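# Run the press cell work order and sort the parts

## Task

Take over the pressing cell as its operator, with the previous shift's state unchecked: complete the work order and place the good part in the good tray. A plate whose bearing sits too high and can still be pressed home belongs in the rework tray; every other faulty join belongs in the scrap tray. Finish with machine and gauge both idle, no alarm standing, the guard shut and nothing left inside the guard.

## Robot and tools

Robot: two Doosan arms, left_arm (base near y +0.561 m) and right_arm (base near y -0.582 m), each with a Robotiq 140 gripper. left_arm's fingers are rigid; right_arm's fingers can fold if a part is held near the palm or a fingertip is pushed into a surface, so grip with the outer quarter of the pads.

Frames: the scene frame has its origin at table height midway between the nominal bases, +z up, +x out over the table, left_arm on +y. Positions are in metres. Each gripper's fingers point along its own +z and close along its own y. Pose offsets you send are expressed in that arm's Hand target axes, not the scene axes.

execute_actions(actions, cameras): runs a list of actions in turn. An action can hold "rows" (1 to 15 rows, one per 1/30 s step), "steps" (1 to 450, default 15), "until" and device commands under "machine" or "gauge". Each row is one flat list of 18 numbers, all in [-1, 1], covering both arms: left_arm dx, dy, dz, rx, ry, rz, gripper position, force_limit, speed, then the same nine for right_arm. The six pose numbers are an offset, not a pose: they count from the arm's Hand target as it stood when the action began (every row counts from that same start), scaled so 1.0 = 0.6 m or 180 degrees; rx, ry, rz form one rotation vector. All zeros re-requests the current Hand target. Gripper position: +1 fully open (140 mm), about -0.8 pads touch, -1 close until blocked. force_limit and speed both start at +1; lower values grip softer and slower. Always resend an idle gripper's last three numbers, since 0 is itself a command. Ramp offsets up gradually for smooth motion (0.01 per row is about 0.18 m/s).

"until" ends an action early when device fields match, e.g. {"machine": {"state": "idle"}}, ["<", 5] style comparisons for numbers, or {"all": {"status": "ended"}}. It does not watch the arms.

move(target, speed, blend, stop_force, zero, blocking, cameras): straight-line path per arm. target is one 18-number row (same layout and scaling as above, offsets from the Hand target) or a list of up to 15 such rows, each counted from the same starting Hand targets. speed in m/s, 0.002 to 2, default 0.25. blend in m rounds corners in a list. stop_force, 10 to 80 N for both arms, ends an arm's path on contact; use it slowly and with small values, leave it out when backing away from a contact. The result adds a "move:" line (done, off_target, held, fault, and which limits acted). wait(seconds 0 to 10) lets time pass; stop brakes a running move; zoom_image(camera, region [x0,y0,x1,y1] pixels, max 504 square) enlarges part of the latest image from cam_high, cam_low, cam_nest, cam_left_wrist or cam_right_wrist; show_instructions shows the reference images (the work order); finished_scene(scene) ends the scene irreversibly.

Machine (press, open front toward +x): send e.g. {"machine": {"guard": "open"}}, "clamp": "clamp"/"open", "page": setup/readings/curve, keys cycle_start, feed_hold, reset, home, touch, tare. To write a register send register, value and write together in one object. A list of up to 8 objects runs in sequence. Heights are mm above the nest plane, forces in N. cycle_start needs the guard shut, a clamped piece, a stored program number in program, no alarm. A loose pressing sleeve must stand centred and square on the bearing; the ram has no check of what is under it. A gripper left over the nest, or anything blocking the guard, is a cabinet fault. Result fields: state, guard_state, clamp_state, entry (how the last write/key was answered), alarm, plus the shown page's registers (join_f, peak_f, end_z, ok, touch_z, cycles, curve points, stored programs).

Gauge: {"gauge": {"measure": true}} reads one flat round piece centred under the lens; keep arms and other pieces clear for about 12 s until readings increases. no_1 to no_5 are measured sizes in mm against the drawing's requirements.

Results give each gripper's end_effector_position, quaternion, velocities, Hand target, tool commands, object_status (2 = stopped while closing, i.e. likely holding), position_measured in counts, joint and external torques, flange force, wrist depth grids, and any fault or MOTOR HOT lines.

Avoid: dropping parts or letting them fall off the table, hard hits on the press or fixed things, pushing past firm contacts (144 N or joint torque limits cause a 10 s fault stop), arm-to-arm contact, holding heavy parts far off-centre, and overheating by long stretched holds.

Each tool is called after "Request:" by a JSON object that holds its "api" and its "payload".

Reference images:

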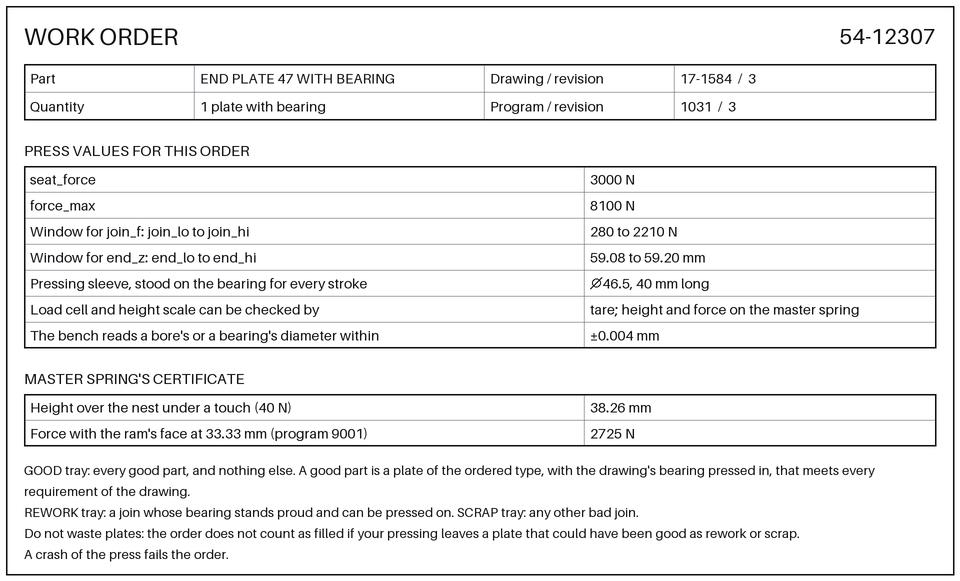

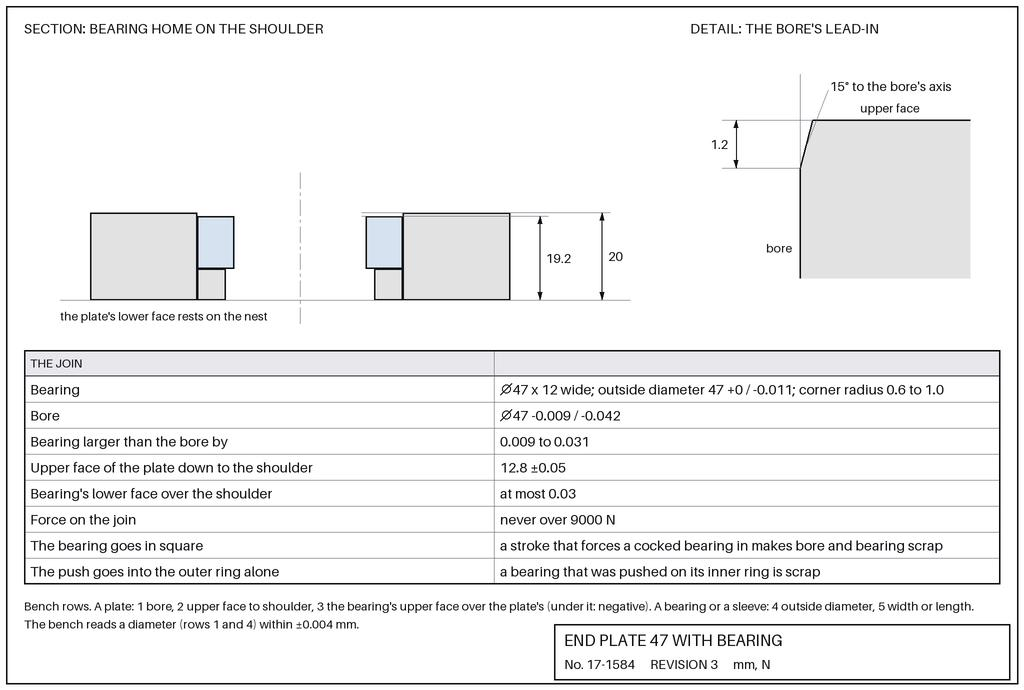

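## Session

Request:
{"api": "execute_actions", "payload": {"actions": []}}

Scene clock: 0.00 s.
left_arm: end_effector_position=(+0.4341, +0.5330, +0.5190) position_measured=3 object_status=3 end_effector_quat_wxyz=(-0.033, +0.999, -0.010, +0.019) | right_arm: end_effector_position=(+0.3606, -0.6054, +0.5190) position_measured=3 object_status=3 end_effector_quat_wxyz=(-0.033, +0.999, -0.004, +0.019)
Joint positions: left_arm=[-0.195 -0.211 1.886 0.073 1.442 1.383] | right_arm=[-0.195 -0.211 1.886 0.073 1.442 1.383]
Joint velocities: within noise
Joint torques (N m): no reading
External joint torques (N m): no reading
Flange force (N): no reading
Wrist depth (mm): cam_left_wrist=[1281 603 563 587 575 559 482 / 1369 629 627 612 575 590 559 / 1431 656 660 644 637 635 535 / 1480 136 695 684 691 144 122 / - 1564 1599 836 1521 1510 110 / 1711 1724 1647 592 1672 1599 1576 / - 445 464 486 1724 1685 1698] | cam_right_wrist=[558 - - - - - 1142 / - - - - - - 1239 / - - 627 - - - 1275 / - 135 1425 1389 1389 1363 116 / - 1569 1558 - 1454 1454 105 / - 1717 1652 599 591 1547 1514 / - 443 460 478 1652 - -]
Hand target: left_arm +0.4341, +0.5330, +0.5190; -0.033, +0.999, -0.010, +0.019 | right_arm +0.3606, -0.6054, +0.5190; -0.033, +0.999, -0.004, +0.019
Tool commands: left_gripper/position=+1.0 left_gripper/force_limit=+1.0 left_gripper/speed=+1.0 right_gripper/position=+1.0 right_gripper/force_limit=+1.0 right_gripper/speed=+1.0
machine.setup: program=+1031 ram_zero=+168.298 seat_force=+3000 force_max=+8100 join_lo=+280 join_hi=+2210 end_lo=+59.080 end_hi=+59.200 cell_gain=+0.933 cell_zero=-20 program_revision=+3 program_top=+59.200 stored1_number=+9001 stored1_revision=+1 stored2_number=+7514 stored2_revision=+2 stored3_number=+6171 stored3_revision=+4 stored4_number=+8885 stored4_revision=+5 stored5_number=+1031 stored5_revision=+3
machine: state=idle guard_state=shut clamp_state=closed_empty guard_answer=taken clamp_answer=taken page=setup entry=no_entry entries=0 alarm=no_alarm queue=idle queue_left=0
gauge: message=nothing_yet readings=0 no_1=0.000 no_2=0.000 no_3=0.000 no_4=0.000 no_5=0.000

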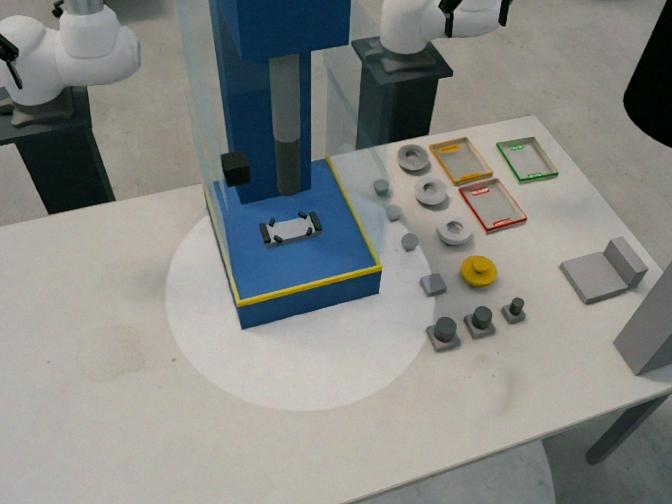

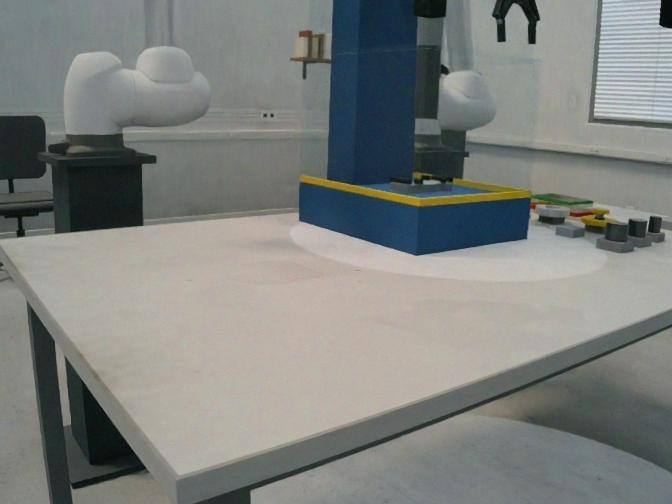

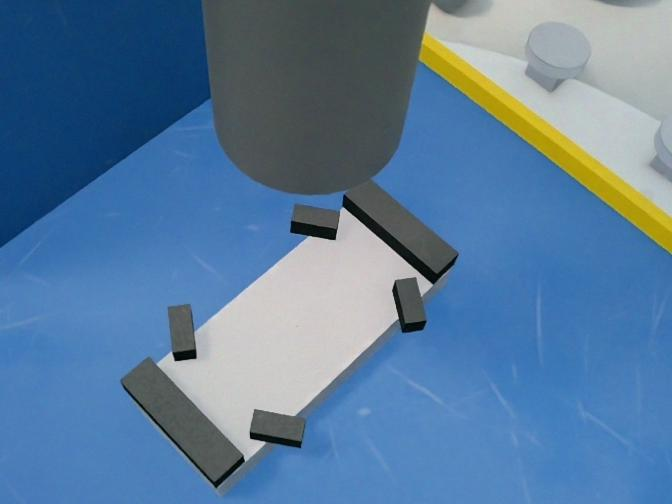

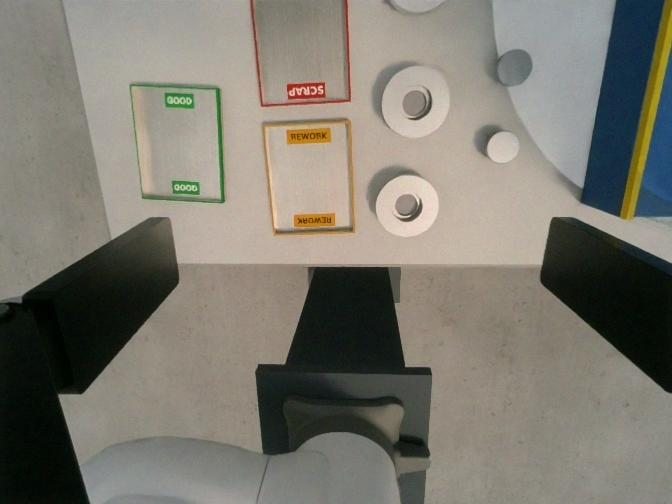

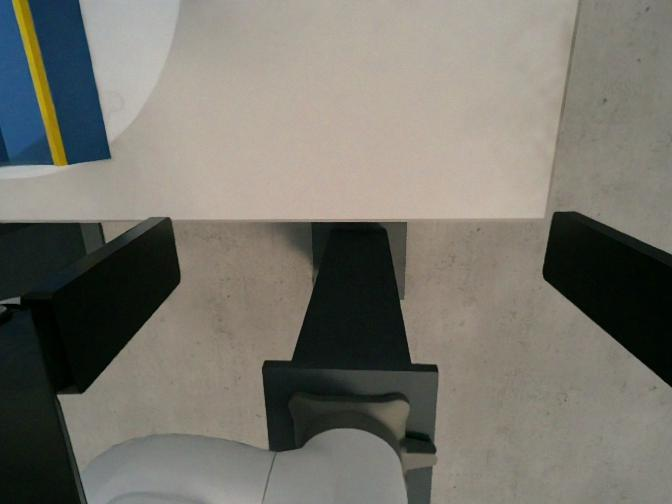

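Request:
{"api": "zoom_image", "payload": {"camera": "cam_high", "region": [340, 120, 580, 360]}}

Request:
{"api": "zoom_image", "payload": {"camera": "cam_high", "region": [500, 100, 672, 400]}}

Request:
{"api": "zoom_image", "payload": {"camera": "cam_nest", "region": [80, 150, 500, 504]}}

Request:
{"api": "zoom_image", "payload": {"camera": "cam_low", "region": [500, 150, 672, 280]}}

Scaled by 2.100 from the camera's 672x504 image, which has a finer 960x720 frame.

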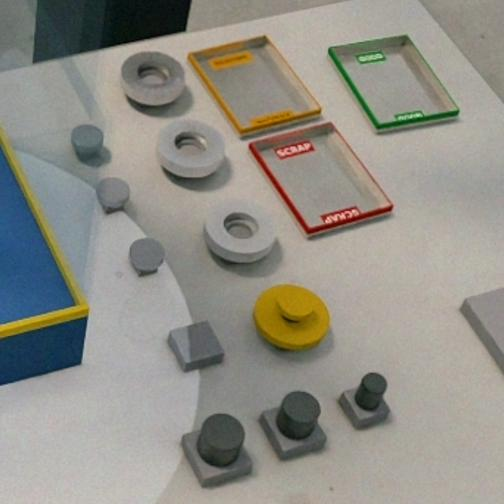

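Scaled by 1.680 from the camera's 672x504 image, which has a finer 960x720 frame.

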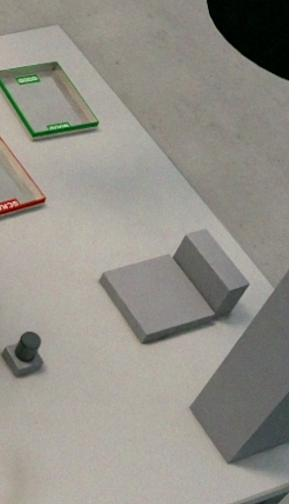

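Scaled by 1.200 from the camera's 672x504 image, which has a finer 960x720 frame.

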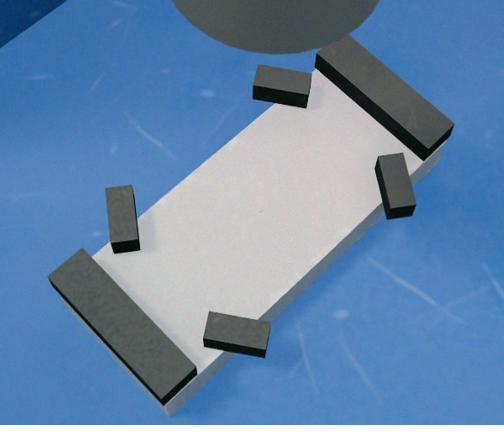

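Scaled by 2.930 from the camera's 672x504 image, which has a finer 960x720 frame.

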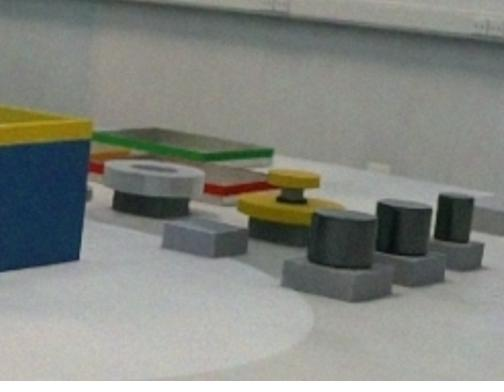

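Request:
{"api": "execute_actions", "payload": {"actions": [{"machine":[{"page":"readings"},{"tare":true},{"guard":"open"},{"clamp":"open"}],"steps":150,"until":{"machine":{"clamp_state":"open"}}}], "cameras": ["all"]}}

Scene clock: 4.97 s.
left_arm: end_effector_position=(+0.4341, +0.5330, +0.5190) position_measured=3 object_status=3 end_effector_quat_wxyz=(-0.033, +0.999, -0.010, +0.019) | right_arm: end_effector_position=(+0.3606, -0.6054, +0.5190) position_measured=3 object_status=3 end_effector_quat_wxyz=(-0.033, +0.999, -0.004, +0.019)
Joint positions: left_arm=[-0.195 -0.211 1.886 0.073 1.442 1.383] | right_arm=[-0.195 -0.211 1.886 0.073 1.442 1.383]
Joint torques (N m): left_arm=[1.04 -17.41 -44.13 4.62 -0.03 -0.06] | right_arm=[-0.8 -19.21 -41.98 4.74 0.35 0.63]
External joint torques (N m): left_arm=[-1.02 -2.91 2.16 -0.13 -0.09 0.06] | right_arm=[0.81 -0.79 0.19 -0.27 -0.47 -0.63]
Flange force (N): left_arm=[-8.2 1.6 2.8] | right_arm=[-1.3 -0.6 1.1]
Wrist depth (mm): cam_left_wrist=[1281 595 600 579 - 564 587 / 1360 629 622 607 572 - - / 1441 662 658 646 629 626 582 / 1531 136 691 730 680 144 128 / - 1542 1576 - 1542 1510 110 / 1752 1698 1685 589 1564 1622 1587 / - 444 457 487 1672 1698 1672] | cam_right_wrist=[- - - - - - 1179 / - - - - - - 1261 / - - - 632 - - 1275 / - 136 1665 1136 1398 1398 122 / - 1536 1558 796 1454 1525 105 / - - 1504 593 601 1603 1558 / - 444 456 482 659 1745 -]
Hand target: left_arm +0.4341, +0.5330, +0.5190; -0.033, +0.999, -0.010, +0.019 | right_arm +0.3606, -0.6054, +0.5190; -0.033, +0.999, -0.004, +0.019
Tool commands: left_gripper/position=+1.0 left_gripper/force_limit=+1.0 left_gripper/speed=+1.0 right_gripper/position=+1.0 right_gripper/force_limit=+1.0 right_gripper/speed=+1.0
machine.readings: force=+0 touch_z=+0.000 join_f=+0 peak_f=+0 end_z=+0.000 ok=+0 pos_z=+151.702 cycles=+0
machine: state=idle guard_state=open clamp_state=open guard_answer=taken clamp_answer=taken page=readings entry=taken entries=1 alarm=no_alarm queue=running queue_left=0
gauge: message=nothing_yet readings=0 no_1=0.000 no_2=0.000 no_3=0.000 no_4=0.000 no_5=0.000

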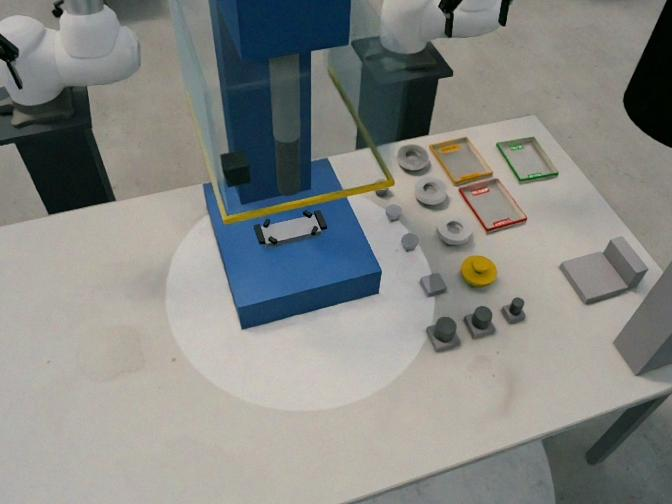

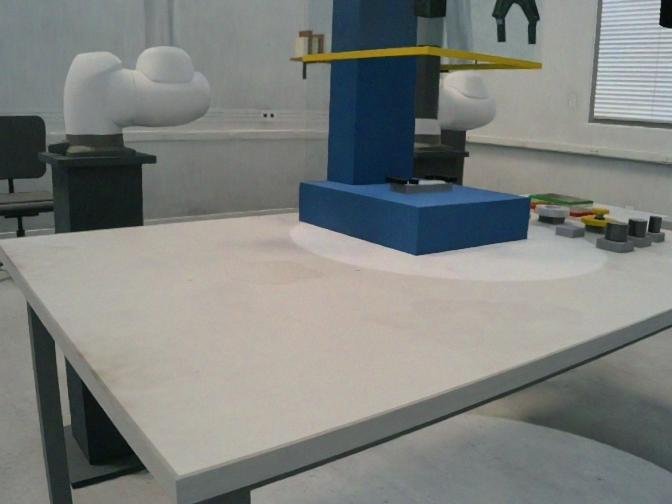

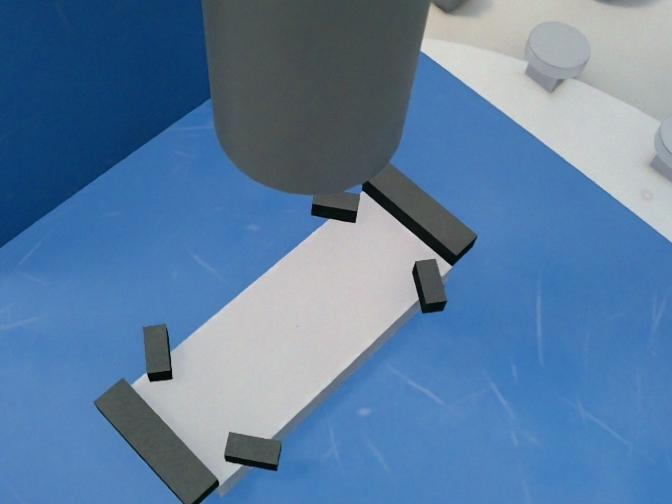

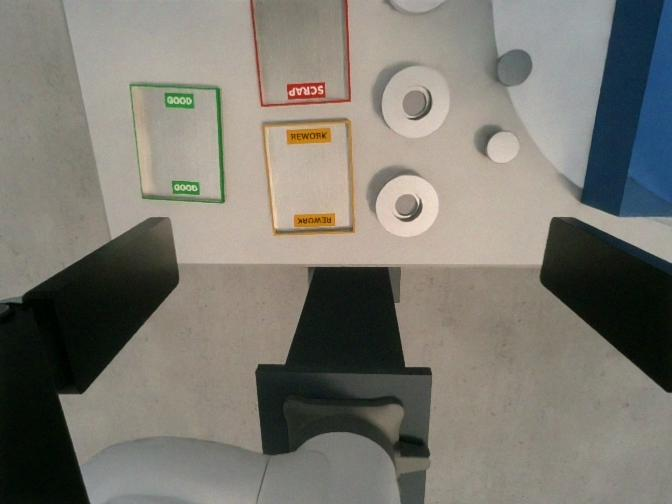

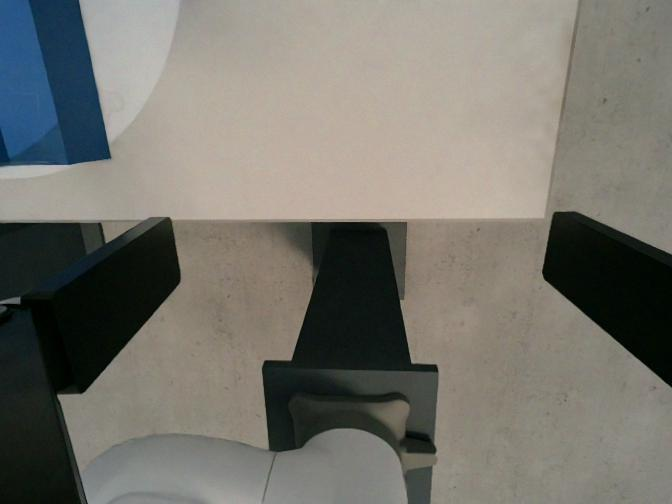

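Request:
{"api": "move", "payload": {"target": [0.4478,0.2813,0.0298,-0.021,-0.0121,-0.0064,1,1,1,0,0,0,0,0,0,1,1,1], "cameras": ["cam_left_wrist","cam_high"]}}

Scene clock: 8.80 s.
left_arm: end_effector_position=(+0.7002, +0.3603, +0.5000) position_measured=3 object_status=3 end_effector_quat_wxyz=(+0.000, +1.000, +0.000, +0.000) | right_arm: end_effector_position=(+0.3606, -0.6054, +0.5190) position_measured=3 object_status=3 end_effector_quat_wxyz=(-0.033, +0.999, -0.004, +0.019)
Joint positions: left_arm=[-0.322 0.287 1.4 0 1.455 1.244] | right_arm=[-0.195 -0.211 1.886 0.073 1.442 1.383]
Joint torques (N m): left_arm=[0.97 -69.72 -43.11 4.4 0.03 -0.06] | right_arm=[-0.59 -19.32 -42.07 4.78 0.33 0.68]
External joint torques (N m): left_arm=[-0.94 -0.56 1.53 -0.12 -0.09 0.06] | right_arm=[0.47 -0.41 0.32 -0.32 -0.46 -0.68]
Flange force (N): left_arm=[-4.5 0.0 2.4] | right_arm=[-1.0 0.4 1.3]
Wrist depth (mm): cam_left_wrist=[554 - 534 559 541 546 563 / 590 592 595 592 - 491 499 / - 622 612 626 - 523 524 / - 136 658 654 695 154 122 / - 697 711 737 693 600 110 / 1672 1685 782 1634 1872 559 273 / - 1766 - 1840 1825 1810 301] | cam_right_wrist=[- - - - - - 1218 / 559 - 602 - - - 1239 / - - - - - - 1298 / - 135 1454 1483 1363 1380 122 / - 135 1558 - 1473 1569 105 / - 1787 - 594 597 1569 - / - 443 461 484 649 1677 1627]
Hand target: left_arm +0.7002, +0.3603, +0.5000; +0.000, +1.000, +0.000, +0.000 | right_arm +0.3606, -0.6054, +0.5190; -0.033, +0.999, -0.004, +0.019
Off the commanded pose: left_arm 0.000 m, 0 deg | right_arm 0.000 m, 0 deg.
machine.readings: force=+0 touch_z=+0.000 join_f=+0 peak_f=+0 end_z=+0.000 ok=+0 pos_z=+151.702 cycles=+0
machine: state=idle guard_state=open clamp_state=open guard_answer=taken clamp_answer=taken page=readings entry=taken entries=1 alarm=no_alarm queue=done queue_left=0
gauge: message=nothing_yet readings=0 no_1=0.000 no_2=0.000 no_3=0.000 no_4=0.000 no_5=0.000
move: done
camera_calibration:
cam_left_wrist: T_world_to_cam=[[-0.00884103, -0.999856, 0.0145016, 0.367344], [-0.94104, 0.0132237, 0.338036, 0.48545], [-0.338179, -0.010658, -0.941021, 0.854545], [0, 0, 0, 1]] pos_world=[0.749065, 0.369979, 0.634719]
Images, in order (width x height): cam_high 672x504, cam_left_wrist 672x504.

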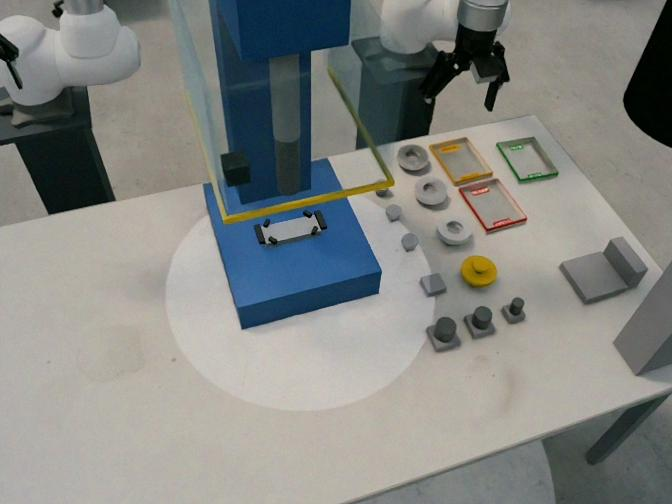

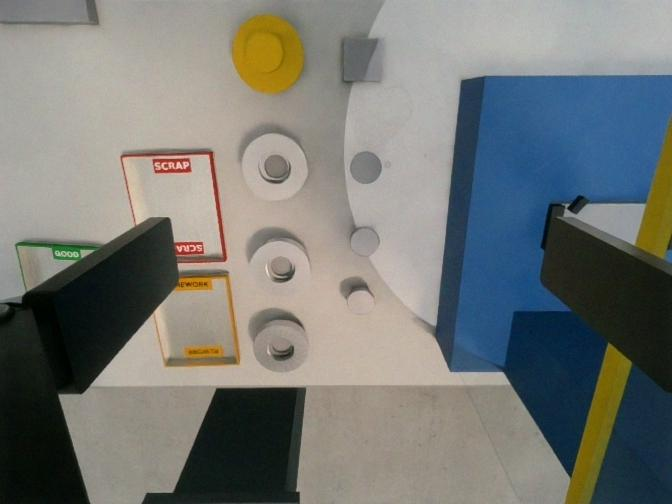

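Request:
{"api": "zoom_image", "payload": {"camera": "cam_left_wrist", "region": [200, 0, 460, 195]}}

Request:
{"api": "zoom_image", "payload": {"camera": "cam_left_wrist", "region": [200, 190, 460, 385]}}

Scaled by 1.938 from the camera's 672x504 image, which has a finer 960x720 frame.

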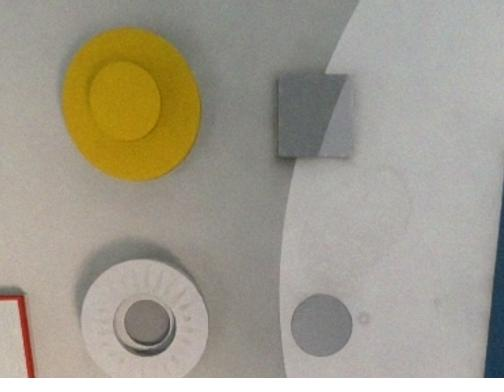

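Scaled by 1.938 from the camera's 672x504 image, which has a finer 960x720 frame.

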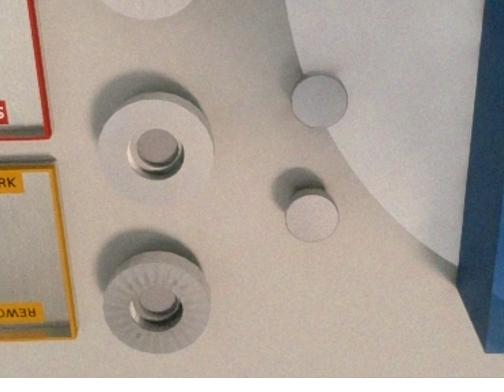

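Request:
{"api": "move", "payload": {"target": [0.3,-0.15,0,0,0,0,1,1,1,0,0,0,0,0,0,1,1,1], "cameras": ["cam_left_wrist"]}}

Scene clock: 23.70 s.
left_arm: end_effector_position=(+0.8017, +0.4122, +0.4995) position_measured=3 object_status=3 end_effector_quat_wxyz=(+0.000, +1.000, +0.000, +0.001) | right_arm: end_effector_position=(+0.3606, -0.6054, +0.5190) position_measured=3 object_status=3 end_effector_quat_wxyz=(-0.033, +0.999, -0.004, +0.019)
Joint positions: left_arm=[-0.222 0.432 1.199 0.001 1.509 1.344] | right_arm=[-0.195 -0.211 1.886 0.073 1.442 1.383]
Joint torques (N m): left_arm=[19.58 -83.27 -45.18 4.22 -0.03 -0.08] | right_arm=[-0.47 -19.56 -42.12 4.8 0.35 0.65]
External joint torques (N m): left_arm=[-19.69 -2.16 3.1 0.1 -0.03 0.08] | right_arm=[0.46 -0.35 0.38 -0.34 -0.48 -0.65]
External joint torques when the fault began: left_arm=[-52.43 -18 4.5 0.76 0.09 -0.03]
Flange force (N): left_arm=[-16.8 21.3 4.9] | right_arm=[-1.0 0.4 1.5]
Flange force when the fault began (N): left_arm=[-56.2 54.8 5.2]
Wrist depth (mm): cam_left_wrist=[535 557 553 526 550 576 564 / 584 587 587 575 593 590 - / 633 626 644 590 620 530 537 / - 136 666 664 662 145 122 / - 689 716 697 723 612 110 / - 771 753 771 777 610 543 / - 1810 1766 1840 1810 1795 500] | cam_right_wrist=[- 597 - - - - 1185 / 552 669 - - - - 1253 / - - - - - - 1283 / - 136 1454 - 1425 1372 122 / - 1483 1580 706 1580 1504 105 / - 1717 1731 591 594 1536 1558 / - 440 460 482 649 1640 1627]
Hand target: left_arm +0.8017, +0.4122, +0.4995; +0.000, +1.000, +0.000, +0.001 (not the last commanded pose) | right_arm +0.3606, -0.6054, +0.5190; -0.033, +0.999, -0.004, +0.019
Tool commands: left_gripper/position=+1.0 left_gripper/force_limit=+1.0 left_gripper/speed=+1.0 right_gripper/position=+1.0 right_gripper/force_limit=+1.0 right_gripper/speed=+1.0
Off the commanded pose: left_arm 0.087 m, 0 deg | right_arm 0.000 m, 0 deg.
FORCE FAULT: contact force on the left arm reached its limit, and that arm stopped for 10 seconds. The contact can be on any part of that arm, not only on its tool. That arm's remaining commands of this call were not run. That arm's target is now where it stood when the stop ended, not its last command. That arm accepts commands again.
machine.readings: force=+0 touch_z=+0.000 join_f=+0 peak_f=+0 end_z=+0.000 ok=+0 pos_z=+151.702 cycles=+0
machine: state=idle guard_state=open clamp_state=open guard_answer=taken clamp_answer=taken page=readings entry=taken entries=1 alarm=no_alarm queue=done queue_left=0
gauge: message=nothing_yet readings=0 no_1=0.000 no_2=0.000 no_3=0.000 no_4=0.000 no_5=0.000
move: fault (left_arm)
camera_calibration:
cam_left_wrist: T_world_to_cam=[[-0.00899738, -0.999855, 0.014425, 0.42022], [-0.94169, 0.0133246, 0.336219, 0.581983], [-0.336362, -0.0105588, -0.941673, 0.887833], [0, 0, 0, 1]] pos_world=[0.850462, 0.421779, 0.634314]
Images, in order (width x height): cam_left_wrist 672x504.

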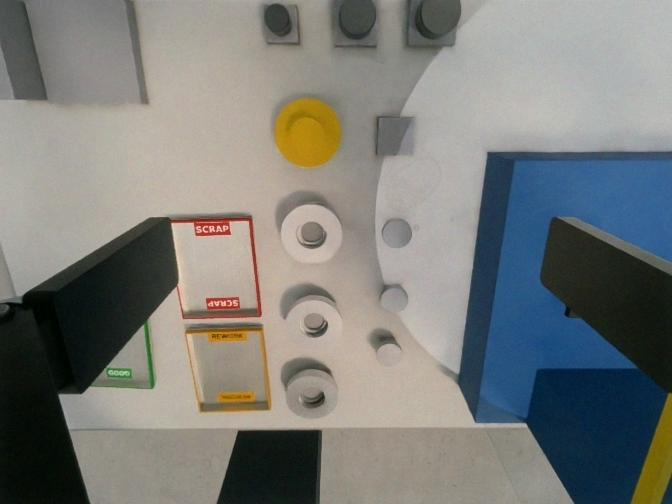

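Request:
{"api": "execute_actions", "payload": {"actions": [], "cameras": ["cam_high","cam_low"]}}

Scene clock: 24.03 s.
left_arm: end_effector_position=(+0.8017, +0.4121, +0.4995) position_measured=3 object_status=3 end_effector_quat_wxyz=(+0.000, +1.000, +0.000, +0.001) | right_arm: end_effector_position=(+0.3606, -0.6054, +0.5190) position_measured=3 object_status=3 end_effector_quat_wxyz=(-0.033, +0.999, -0.004, +0.019)
Joint positions: left_arm=[-0.222 0.432 1.199 0.001 1.509 1.344] | right_arm=[-0.195 -0.211 1.886 0.073 1.442 1.383]
Joint velocities: within noise
Joint torques (N m): left_arm=[17.86 -82.79 -44.65 4.15 -0.05 -0.13] | right_arm=[-0.34 -18.88 -41.72 4.74 0.32 0.65]
External joint torques (N m): left_arm=[-17.99 -1.87 2.82 0.15 -0.02 0.13] | right_arm=[0.24 -1.01 -0.06 -0.27 -0.45 -0.65]
Flange force (N): left_arm=[-15.1 19.4 4.4] | right_arm=[-1.6 0.8 0.5]
Wrist depth (mm): cam_left_wrist=[535 549 556 533 552 556 556 / 564 572 566 575 - 598 - / 605 620 - 617 - 526 537 / - 136 666 635 682 144 128 / - 118 700 664 664 - 110 / - 747 753 742 777 640 549 / - 1810 952 1752 1825 1825 499] | cam_right_wrist=[- - - - - - - / - - - - - - 1268 / - - - - - 627 1330 / - 135 1504 1514 1275 1338 122 / - 1558 1483 802 1569 1603 106 / - 1704 1745 589 601 1603 1592 / - 443 464 479 591 1731 1665]
Hand target: left_arm +0.8017, +0.4122, +0.4995; +0.000, +1.000, +0.000, +0.001 (not the last commanded pose) | right_arm +0.3606, -0.6054, +0.5190; -0.033, +0.999, -0.004, +0.019
Tool commands: left_gripper/position=+1.0 left_gripper/force_limit=+1.0 left_gripper/speed=+1.0 right_gripper/position=+1.0 right_gripper/force_limit=+1.0 right_gripper/speed=+1.0
Off the commanded pose: left_arm 0.087 m, 0 deg | right_arm 0.000 m, 0 deg.
machine.readings: force=+0 touch_z=+0.000 join_f=+0 peak_f=+0 end_z=+0.000 ok=+0 pos_z=+151.702 cycles=+0
machine: state=idle guard_state=open clamp_state=open guard_answer=taken clamp_answer=taken page=readings entry=taken entries=1 alarm=no_alarm queue=done queue_left=0
gauge: message=nothing_yet readings=0 no_1=0.000 no_2=0.000 no_3=0.000 no_4=0.000 no_5=0.000
Images, in order (width x height): cam_high 672x504, cam_low 672x504.

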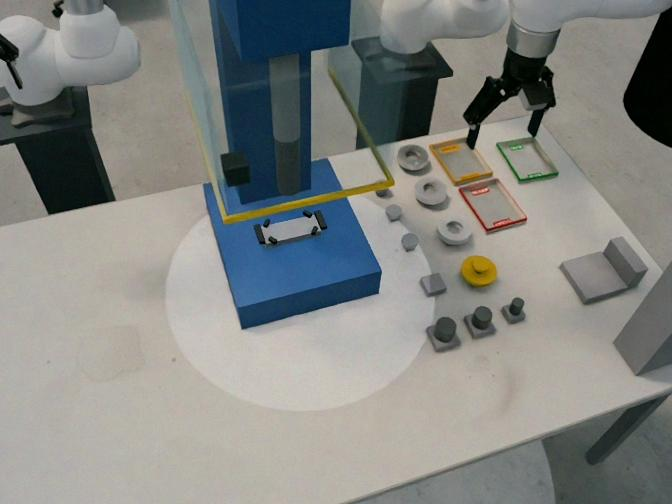

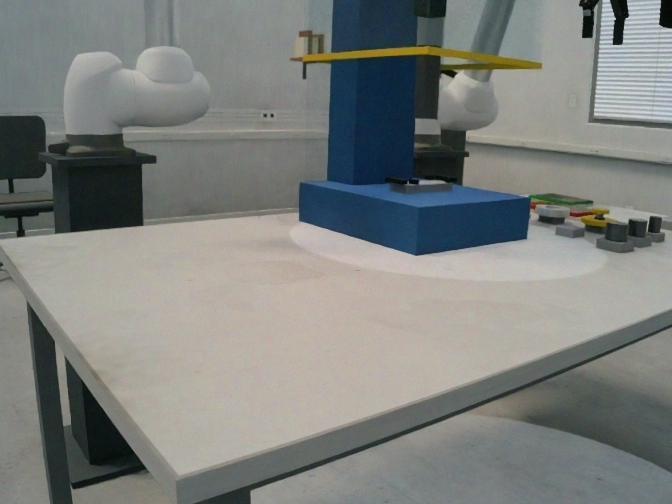

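Request:
{"api": "zoom_image", "payload": {"camera": "cam_high", "region": [420, 0, 672, 189]}}

Request:
{"api": "zoom_image", "payload": {"camera": "cam_low", "region": [480, 0, 672, 144]}}

Scaled by 2.000 from the camera's 672x504 image, which has a finer 960x720 frame.

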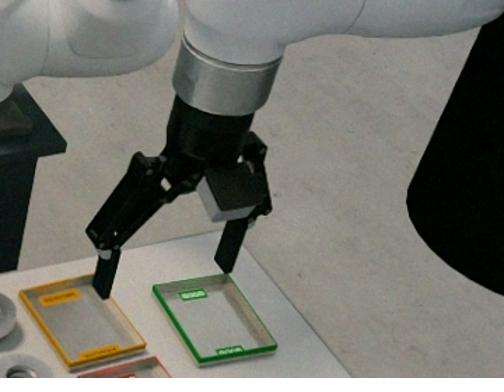

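Scaled by 2.625 from the camera's 672x504 image, which has a finer 960x720 frame.

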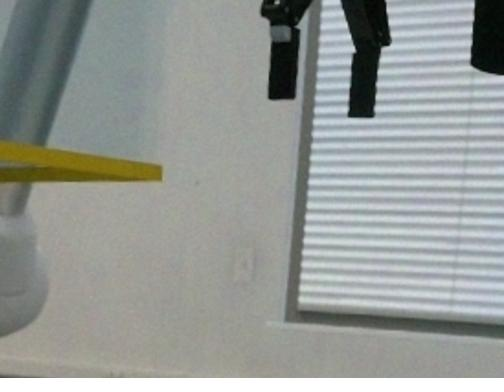

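Request:
{"api": "move", "payload": {"target": [[-0.2,0.1,0,0,0,0,1,1,1,0,0,0,0,0,0,1,1,1],[-0.2195,-0.1133,0.25,-0.2255,-0.2255,-0.4622,1,1,1,0,0,0,0,0,0,1,1,1]], "speed": 0.15, "cameras": ["cam_left_wrist","cam_high","cam_low"]}}

Scene clock: 34.73 s.
left_arm: end_effector_position=(+0.6703, +0.4801, +0.3493) position_measured=3 object_status=3 end_effector_quat_wxyz=(+0.311, +0.636, +0.635, -0.309) | right_arm: end_effector_position=(+0.3606, -0.6054, +0.5190) position_measured=3 object_status=3 end_effector_quat_wxyz=(-0.033, +0.999, -0.004, +0.019)
Joint positions: left_arm=[0.217 0.394 1.788 -0.91 1.351 0.611] | right_arm=[-0.195 -0.211 1.886 0.073 1.442 1.383]
Joint torques (N m): left_arm=[0.4 -69.74 -33.62 0.42 1.26 -0.11] | right_arm=[-0.61 -19.26 -41.95 4.81 0.31 0.68]
External joint torques (N m): left_arm=[-0.6 -1.51 1.6 0.06 -0.08 0.11] | right_arm=[0.52 -0.59 0.29 -0.36 -0.44 -0.68]
Flange force (N): left_arm=[-1.4 -5.1 1.7] | right_arm=[-1.3 0.2 1.2]
Wrist depth (mm): cam_left_wrist=[494 472 473 476 475 481 418 / 1795 - - - 525 612 644 / 2147 564 578 572 720 887 2305 / 2882 136 664 1335 1259 145 122 / - 497 576 610 3532 2882 110 / 404 489 566 546 3042 - - / - 465 1043 530 2704 - -] | cam_right_wrist=[- - - - - - 1205 / 551 - - - 627 - 1142 / - - - - - 645 1314 / - 136 1483 - 1416 144 122 / - 1569 1504 - 1514 1483 106 / - 1627 653 574 1514 1525 1580 / - 443 462 486 630 1704 1615]
Hand target: left_arm +0.6703, +0.4801, +0.3493; +0.311, +0.636, +0.635, -0.309 | right_arm +0.3606, -0.6054, +0.5190; -0.033, +0.999, -0.004, +0.019
Off the commanded pose: left_arm 0.000 m, 0 deg | right_arm 0.000 m, 0 deg.
machine.readings: force=+0 touch_z=+0.000 join_f=+0 peak_f=+0 end_z=+0.000 ok=+0 pos_z=+151.702 cycles=+0
machine: state=idle guard_state=open clamp_state=open guard_answer=taken clamp_answer=taken page=readings entry=taken entries=1 alarm=no_alarm queue=done queue_left=0
gauge: message=nothing_yet readings=0 no_1=0.000 no_2=0.000 no_3=0.000 no_4=0.000 no_5=0.000
move: done
camera_calibration:
cam_left_wrist: T_world_to_cam=[[0.999798, 0.00633513, 0.0190539, -0.671783], [-0.0161114, -0.313227, 0.949542, -0.170045], [0.0119836, -0.949657, -0.313061, 0.700653], [0, 0, 0, 1]] pos_world=[0.660512, 0.616374, 0.393612]
Images, in order (width x height): cam_high 672x504, cam_low 672x504, cam_left_wrist 672x504.

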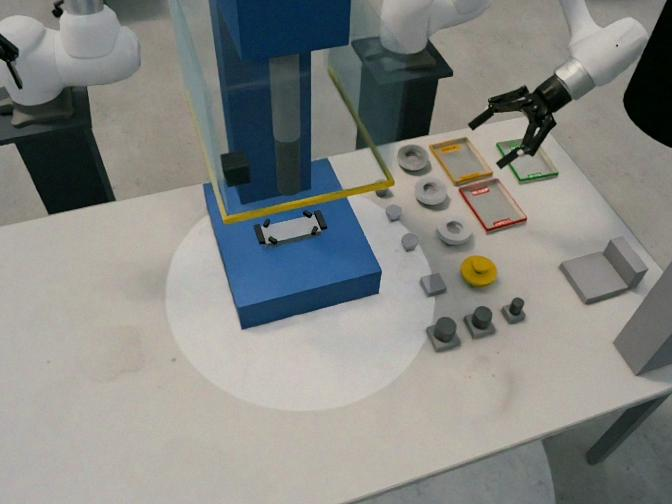

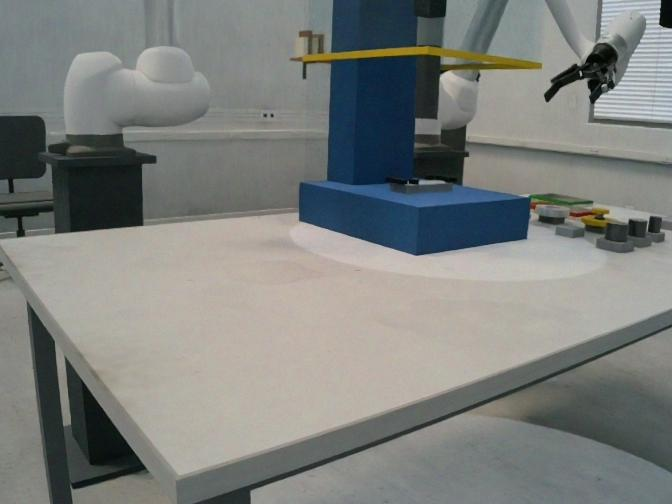

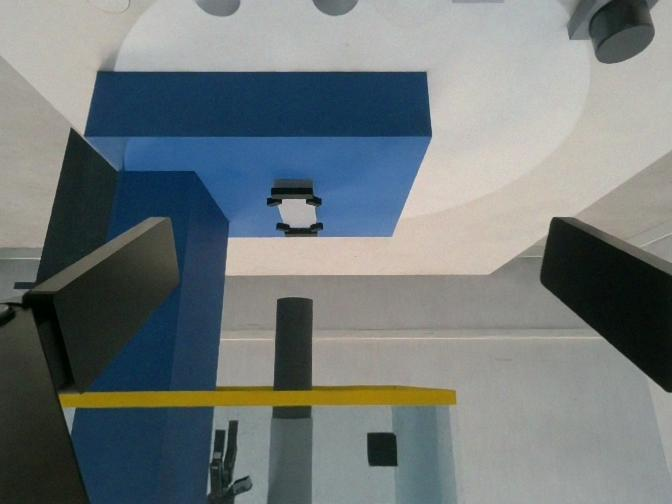

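Request:
{"api": "zoom_image", "payload": {"camera": "cam_left_wrist", "region": [220, 130, 380, 250]}}

Scaled by 3.150 from the camera's 672x504 image, which has a finer 960x720 frame.

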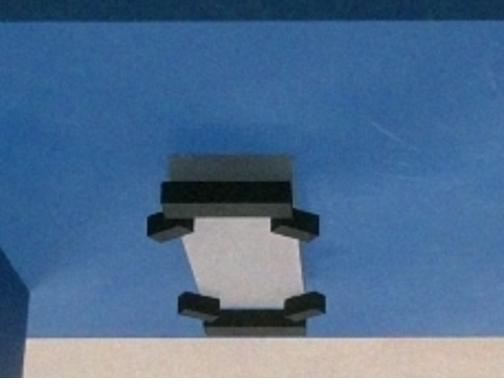

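Request:
{"api": "move", "payload": {"target": [0.3317,0.25,0.09,0,0,0,1,1,1,0,0,0,0,0,0,1,1,1], "speed": 0.2, "cameras": ["cam_left_wrist"]}}

Scene clock: 37.07 s.
left_arm: end_effector_position=(+0.8206, +0.5603, +0.1596) position_measured=3 object_status=3 end_effector_quat_wxyz=(+0.311, +0.636, +0.635, -0.309) | right_arm: end_effector_position=(+0.3606, -0.6054, +0.5190) position_measured=3 object_status=3 end_effector_quat_wxyz=(-0.033, +0.999, -0.004, +0.019)
Joint positions: left_arm=[0.271 0.799 1.496 -0.904 1.314 0.73] | right_arm=[-0.195 -0.211 1.886 0.073 1.442 1.383]
Joint torques (N m): left_arm=[1.6 -103.76 -30.34 0.44 1.46 -0.04] | right_arm=[-0.67 -18.89 -42.03 4.77 0.37 0.59]
External joint torques (N m): left_arm=[-1.91 0.92 1.69 0.02 -0.06 0.04] | right_arm=[0.71 -1.01 0.36 -0.31 -0.5 -0.59]
Flange force (N): left_arm=[-0.8 -2.4 3.3] | right_arm=[-1.9 -0.5 1.4]
Wrist depth (mm): cam_left_wrist=[243 242 242 243 243 234 233 / 254 255 292 254 292 278 294 / 400 403 411 400 390 336 420 / - 126 528 525 470 154 128 / - 126 742 3369 1304 - 110 / 556 700 - - - - 3269 / - 684 644 3129 - 3221 -] | cam_right_wrist=[552 599 - 597 - - 1172 / - - - - - - - / - - - - 640 - 1160 / 1298 136 1454 1444 1454 1389 122 / - 1580 1558 - 1558 1514 105 / - 1704 1592 589 1525 1558 1558 / - 446 457 480 577 1690 1677]
Hand target: left_arm +0.8207, +0.5603, +0.1595; +0.311, +0.636, +0.635, -0.309 | right_arm +0.3606, -0.6054, +0.5190; -0.033, +0.999, -0.004, +0.019
Off the commanded pose: left_arm 0.000 m, 0 deg | right_arm 0.000 m, 0 deg.
machine.readings: force=+0 touch_z=+0.000 join_f=+0 peak_f=+0 end_z=+0.000 ok=+0 pos_z=+151.702 cycles=+0
machine: state=idle guard_state=open clamp_state=open guard_answer=taken clamp_answer=taken page=readings entry=taken entries=1 alarm=no_alarm queue=done queue_left=0
gauge: message=nothing_yet readings=0 no_1=0.000 no_2=0.000 no_3=0.000 no_4=0.000 no_5=0.000
move: done
camera_calibration:
cam_left_wrist: T_world_to_cam=[[0.999794, 0.00636943, 0.0192748, -0.819013], [-0.0163104, -0.313228, 0.949538, 0.037694], [0.0120854, -0.949657, -0.31306, 0.715575], [0, 0, 0, 1]] pos_world=[0.810811, 0.696574, 0.204012]
Images, in order (width x height): cam_left_wrist 672x504.

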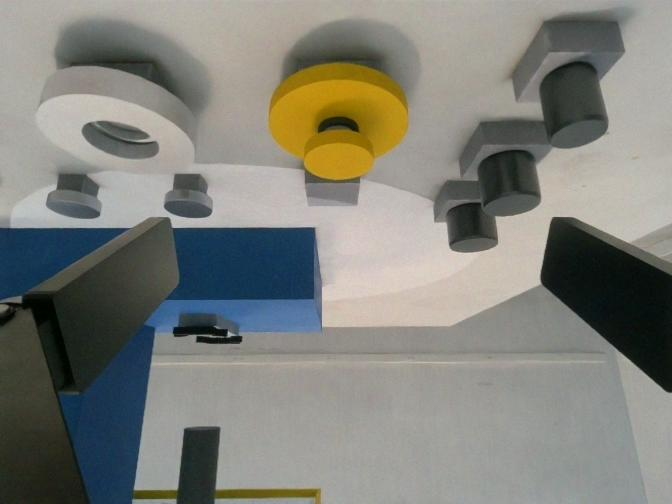

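Request:
{"api": "zoom_image", "payload": {"camera": "cam_left_wrist", "region": [230, 0, 450, 200]}}

Request:
{"api": "zoom_image", "payload": {"camera": "cam_left_wrist", "region": [10, 30, 250, 240]}}

Scaled by 2.291 from the camera's 672x504 image, which has a finer 960x720 frame.

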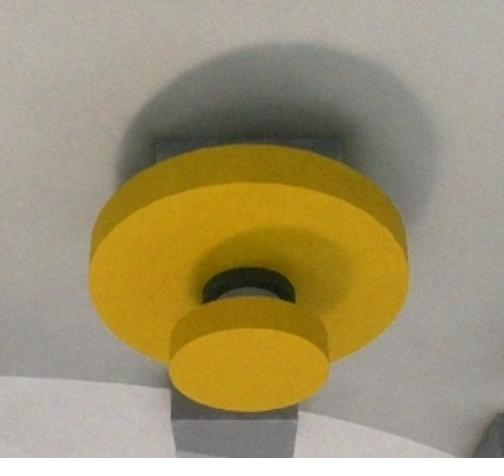

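Scaled by 2.100 from the camera's 672x504 image, which has a finer 960x720 frame.

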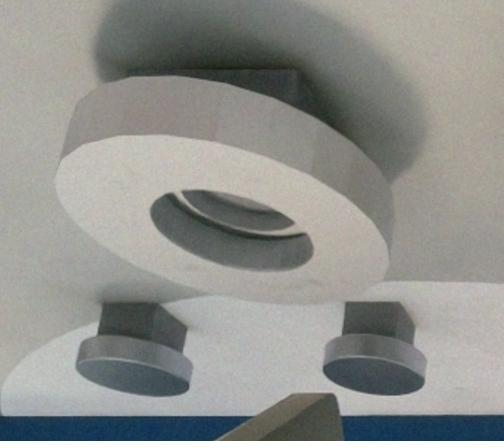

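Request:
{"api": "move", "payload": {"target": [[0.0592,-0.0062,0.1097,0,0,0,0.6,0,0,0,0,0,0,0,0,1,1,1],[0.0592,-0.0062,0.243,0,0,0,0.6,0,0,0,0,0,0,0,0,1,1,1]], "speed": 0.12, "cameras": ["cam_left_wrist","cam_low"]}}

Scene clock: 42.27 s.
left_arm: end_effector_position=(+0.8173, +0.4674, +0.0418) position_measured=53 object_status=3 end_effector_quat_wxyz=(+0.311, +0.636, +0.635, -0.309) | right_arm: end_effector_position=(+0.3606, -0.6054, +0.5190) position_measured=3 object_status=3 end_effector_quat_wxyz=(-0.033, +0.999, -0.004, +0.019)
Joint positions: left_arm=[0.164 0.907 1.563 -1.017 1.154 0.837] | right_arm=[-0.195 -0.211 1.886 0.073 1.442 1.383]
Joint torques (N m): left_arm=[1.65 -104.48 -24.51 -0.22 1.9 -0.2] | right_arm=[-0.69 -18.83 -41.95 4.8 0.32 0.65]
External joint torques (N m): left_arm=[-2.03 -0.53 1.34 0.31 -0.32 0.2] | right_arm=[0.56 -0.98 0.15 -0.33 -0.45 -0.66]
Flange force (N): left_arm=[-2.4 -3.6 2.1] | right_arm=[-1.7 0.0 0.9]
Wrist depth (mm): cam_left_wrist=[- 95 103 95 99 99 100 / 125 125 125 132 126 126 126 / 162 159 149 113 121 171 172 / 155 114 152 139 155 136 196 / - 99 - 157 428 128 96 / - - - 3042 - - 76 / - - - - 2882 - -] | cam_right_wrist=[528 - - 562 - - 1179 / 566 - - - - - 1246 / - - - - - - 1290 / - 135 1275 1665 1380 1363 122 / - 1569 1592 - 905 1525 105 / - 1665 1652 593 602 1615 1569 / - 445 458 479 561 1690 -]
Hand target: left_arm +0.8173, +0.4673, +0.0418; +0.311, +0.636, +0.635, -0.309 | right_arm +0.3606, -0.6054, +0.5190; -0.033, +0.999, -0.004, +0.019
Off the commanded pose: left_arm 0.000 m, 0 deg | right_arm 0.000 m, 0 deg.
machine.readings: force=+0 touch_z=+0.000 join_f=+0 peak_f=+0 end_z=+0.000 ok=+0 pos_z=+151.702 cycles=+0
machine: state=idle guard_state=open clamp_state=open guard_answer=taken clamp_answer=taken page=readings entry=taken entries=1 alarm=no_alarm queue=done queue_left=0
gauge: message=nothing_yet readings=0 no_1=0.000 no_2=0.000 no_3=0.000 no_4=0.000 no_5=0.000
move: done
camera_calibration:
cam_left_wrist: T_world_to_cam=[[0.999797, 0.00643035, 0.0190843, -0.812775], [-0.0161104, -0.313228, 0.949541, 0.120234], [0.0120836, -0.949656, -0.313061, 0.590516], [0, 0, 0, 1]] pos_world=[0.807412, 0.603674, 0.086212]
Images, in order (width x height): cam_low 672x504, cam_left_wrist 672x504.

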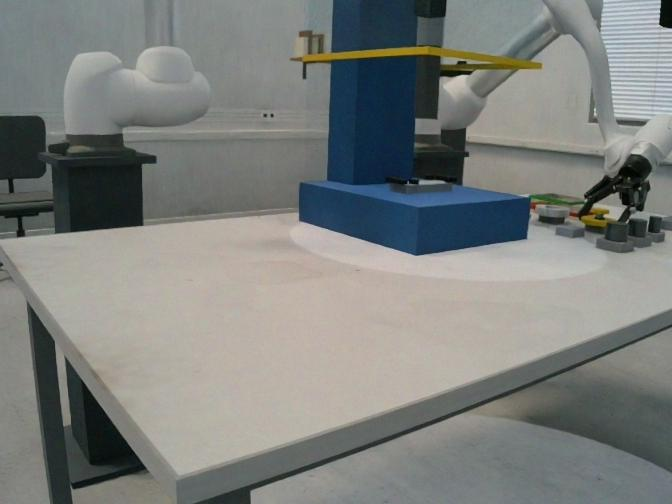

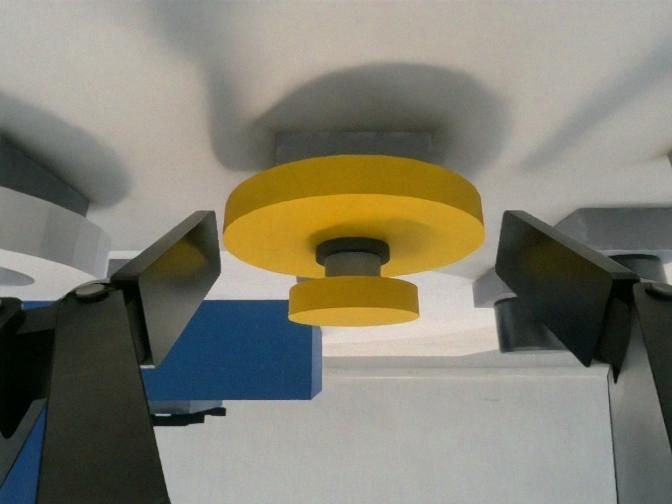

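Request:
{"api": "move", "payload": {"target": [0,0,0,0,0,0,-1,0,-1,0,0,0,0,0,0,1,1,1], "cameras": ["cam_left_wrist"]}}

Scene clock: 43.63 s.
left_arm: end_effector_position=(+0.8173, +0.4673, +0.0418) position_measured=85 object_status=0 end_effector_quat_wxyz=(+0.311, +0.636, +0.635, -0.309) | right_arm: end_effector_position=(+0.3606, -0.6054, +0.5190) position_measured=3 object_status=3 end_effector_quat_wxyz=(-0.033, +0.999, -0.004, +0.019)
Joint positions: left_arm=[0.164 0.907 1.563 -1.017 1.154 0.837] | right_arm=[-0.195 -0.211 1.886 0.073 1.442 1.383]
Joint torques (N m): left_arm=[-3.9 -95.45 -23.48 -0.13 -0.82 0.27] | right_arm=[-0.51 -18.97 -41.84 4.76 0.35 0.63]
External joint torques (N m): left_arm=[3.59 -9.01 0.53 0.22 2.4 -0.27] | right_arm=[0.34 -0.82 0.05 -0.3 -0.48 -0.63]
Flange force (N): left_arm=[-7.9 -8.8 -11.4] | right_arm=[-1.4 0.5 0.8]
Wrist depth (mm): cam_left_wrist=[- 95 103 95 99 100 100 / 125 125 125 132 126 126 126 / 162 170 149 115 117 171 172 / 155 216 140 140 140 137 197 / - 77 124 159 403 111 87 / - 61 627 3269 3269 - - / - - - 3042 - - -] | cam_right_wrist=[534 - - - - - 1179 / - - - 625 - - 1239 / - - 657 - - - 1290 / 1290 135 1547 1454 1372 145 121 / - 118 - - 1558 1525 105 / - 1677 1690 586 604 1580 - / - 443 459 481 623 1690 1652]
Hand target: left_arm +0.8173, +0.4673, +0.0418; +0.311, +0.636, +0.635, -0.309 | right_arm +0.3606, -0.6054, +0.5190; -0.033, +0.999, -0.004, +0.019
Off the commanded pose: left_arm 0.000 m, 0 deg | right_arm 0.000 m, 0 deg.
machine.readings: force=+0 touch_z=+0.000 join_f=+0 peak_f=+0 end_z=+0.000 ok=+0 pos_z=+151.702 cycles=+0
machine: state=idle guard_state=open clamp_state=open guard_answer=taken clamp_answer=taken page=readings entry=taken entries=1 alarm=no_alarm queue=done queue_left=0
gauge: message=nothing_yet readings=0 no_1=0.000 no_2=0.000 no_3=0.000 no_4=0.000 no_5=0.000
move: done
camera_calibration:
cam_left_wrist: T_world_to_cam=[[0.999797, 0.00643217, 0.0190842, -0.812774], [-0.0161109, -0.313138, 0.949571, 0.12024], [0.0120838, -0.949686, -0.312971, 0.5904], [0, 0, 0, 1]] pos_world=[0.807412, 0.603574, 0.086112]
Images, in order (width x height): cam_left_wrist 672x504.

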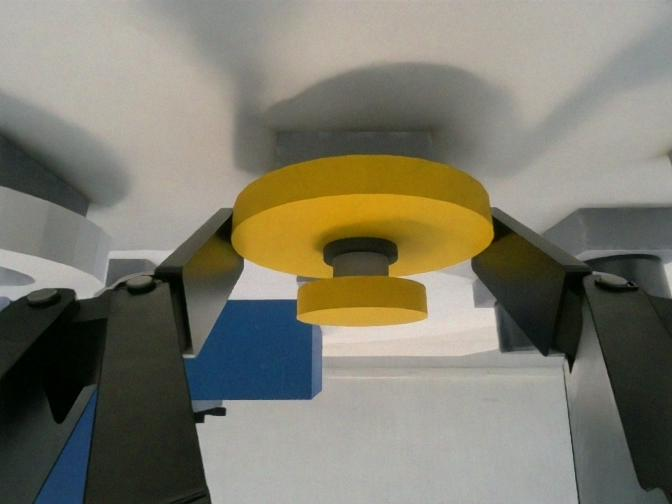

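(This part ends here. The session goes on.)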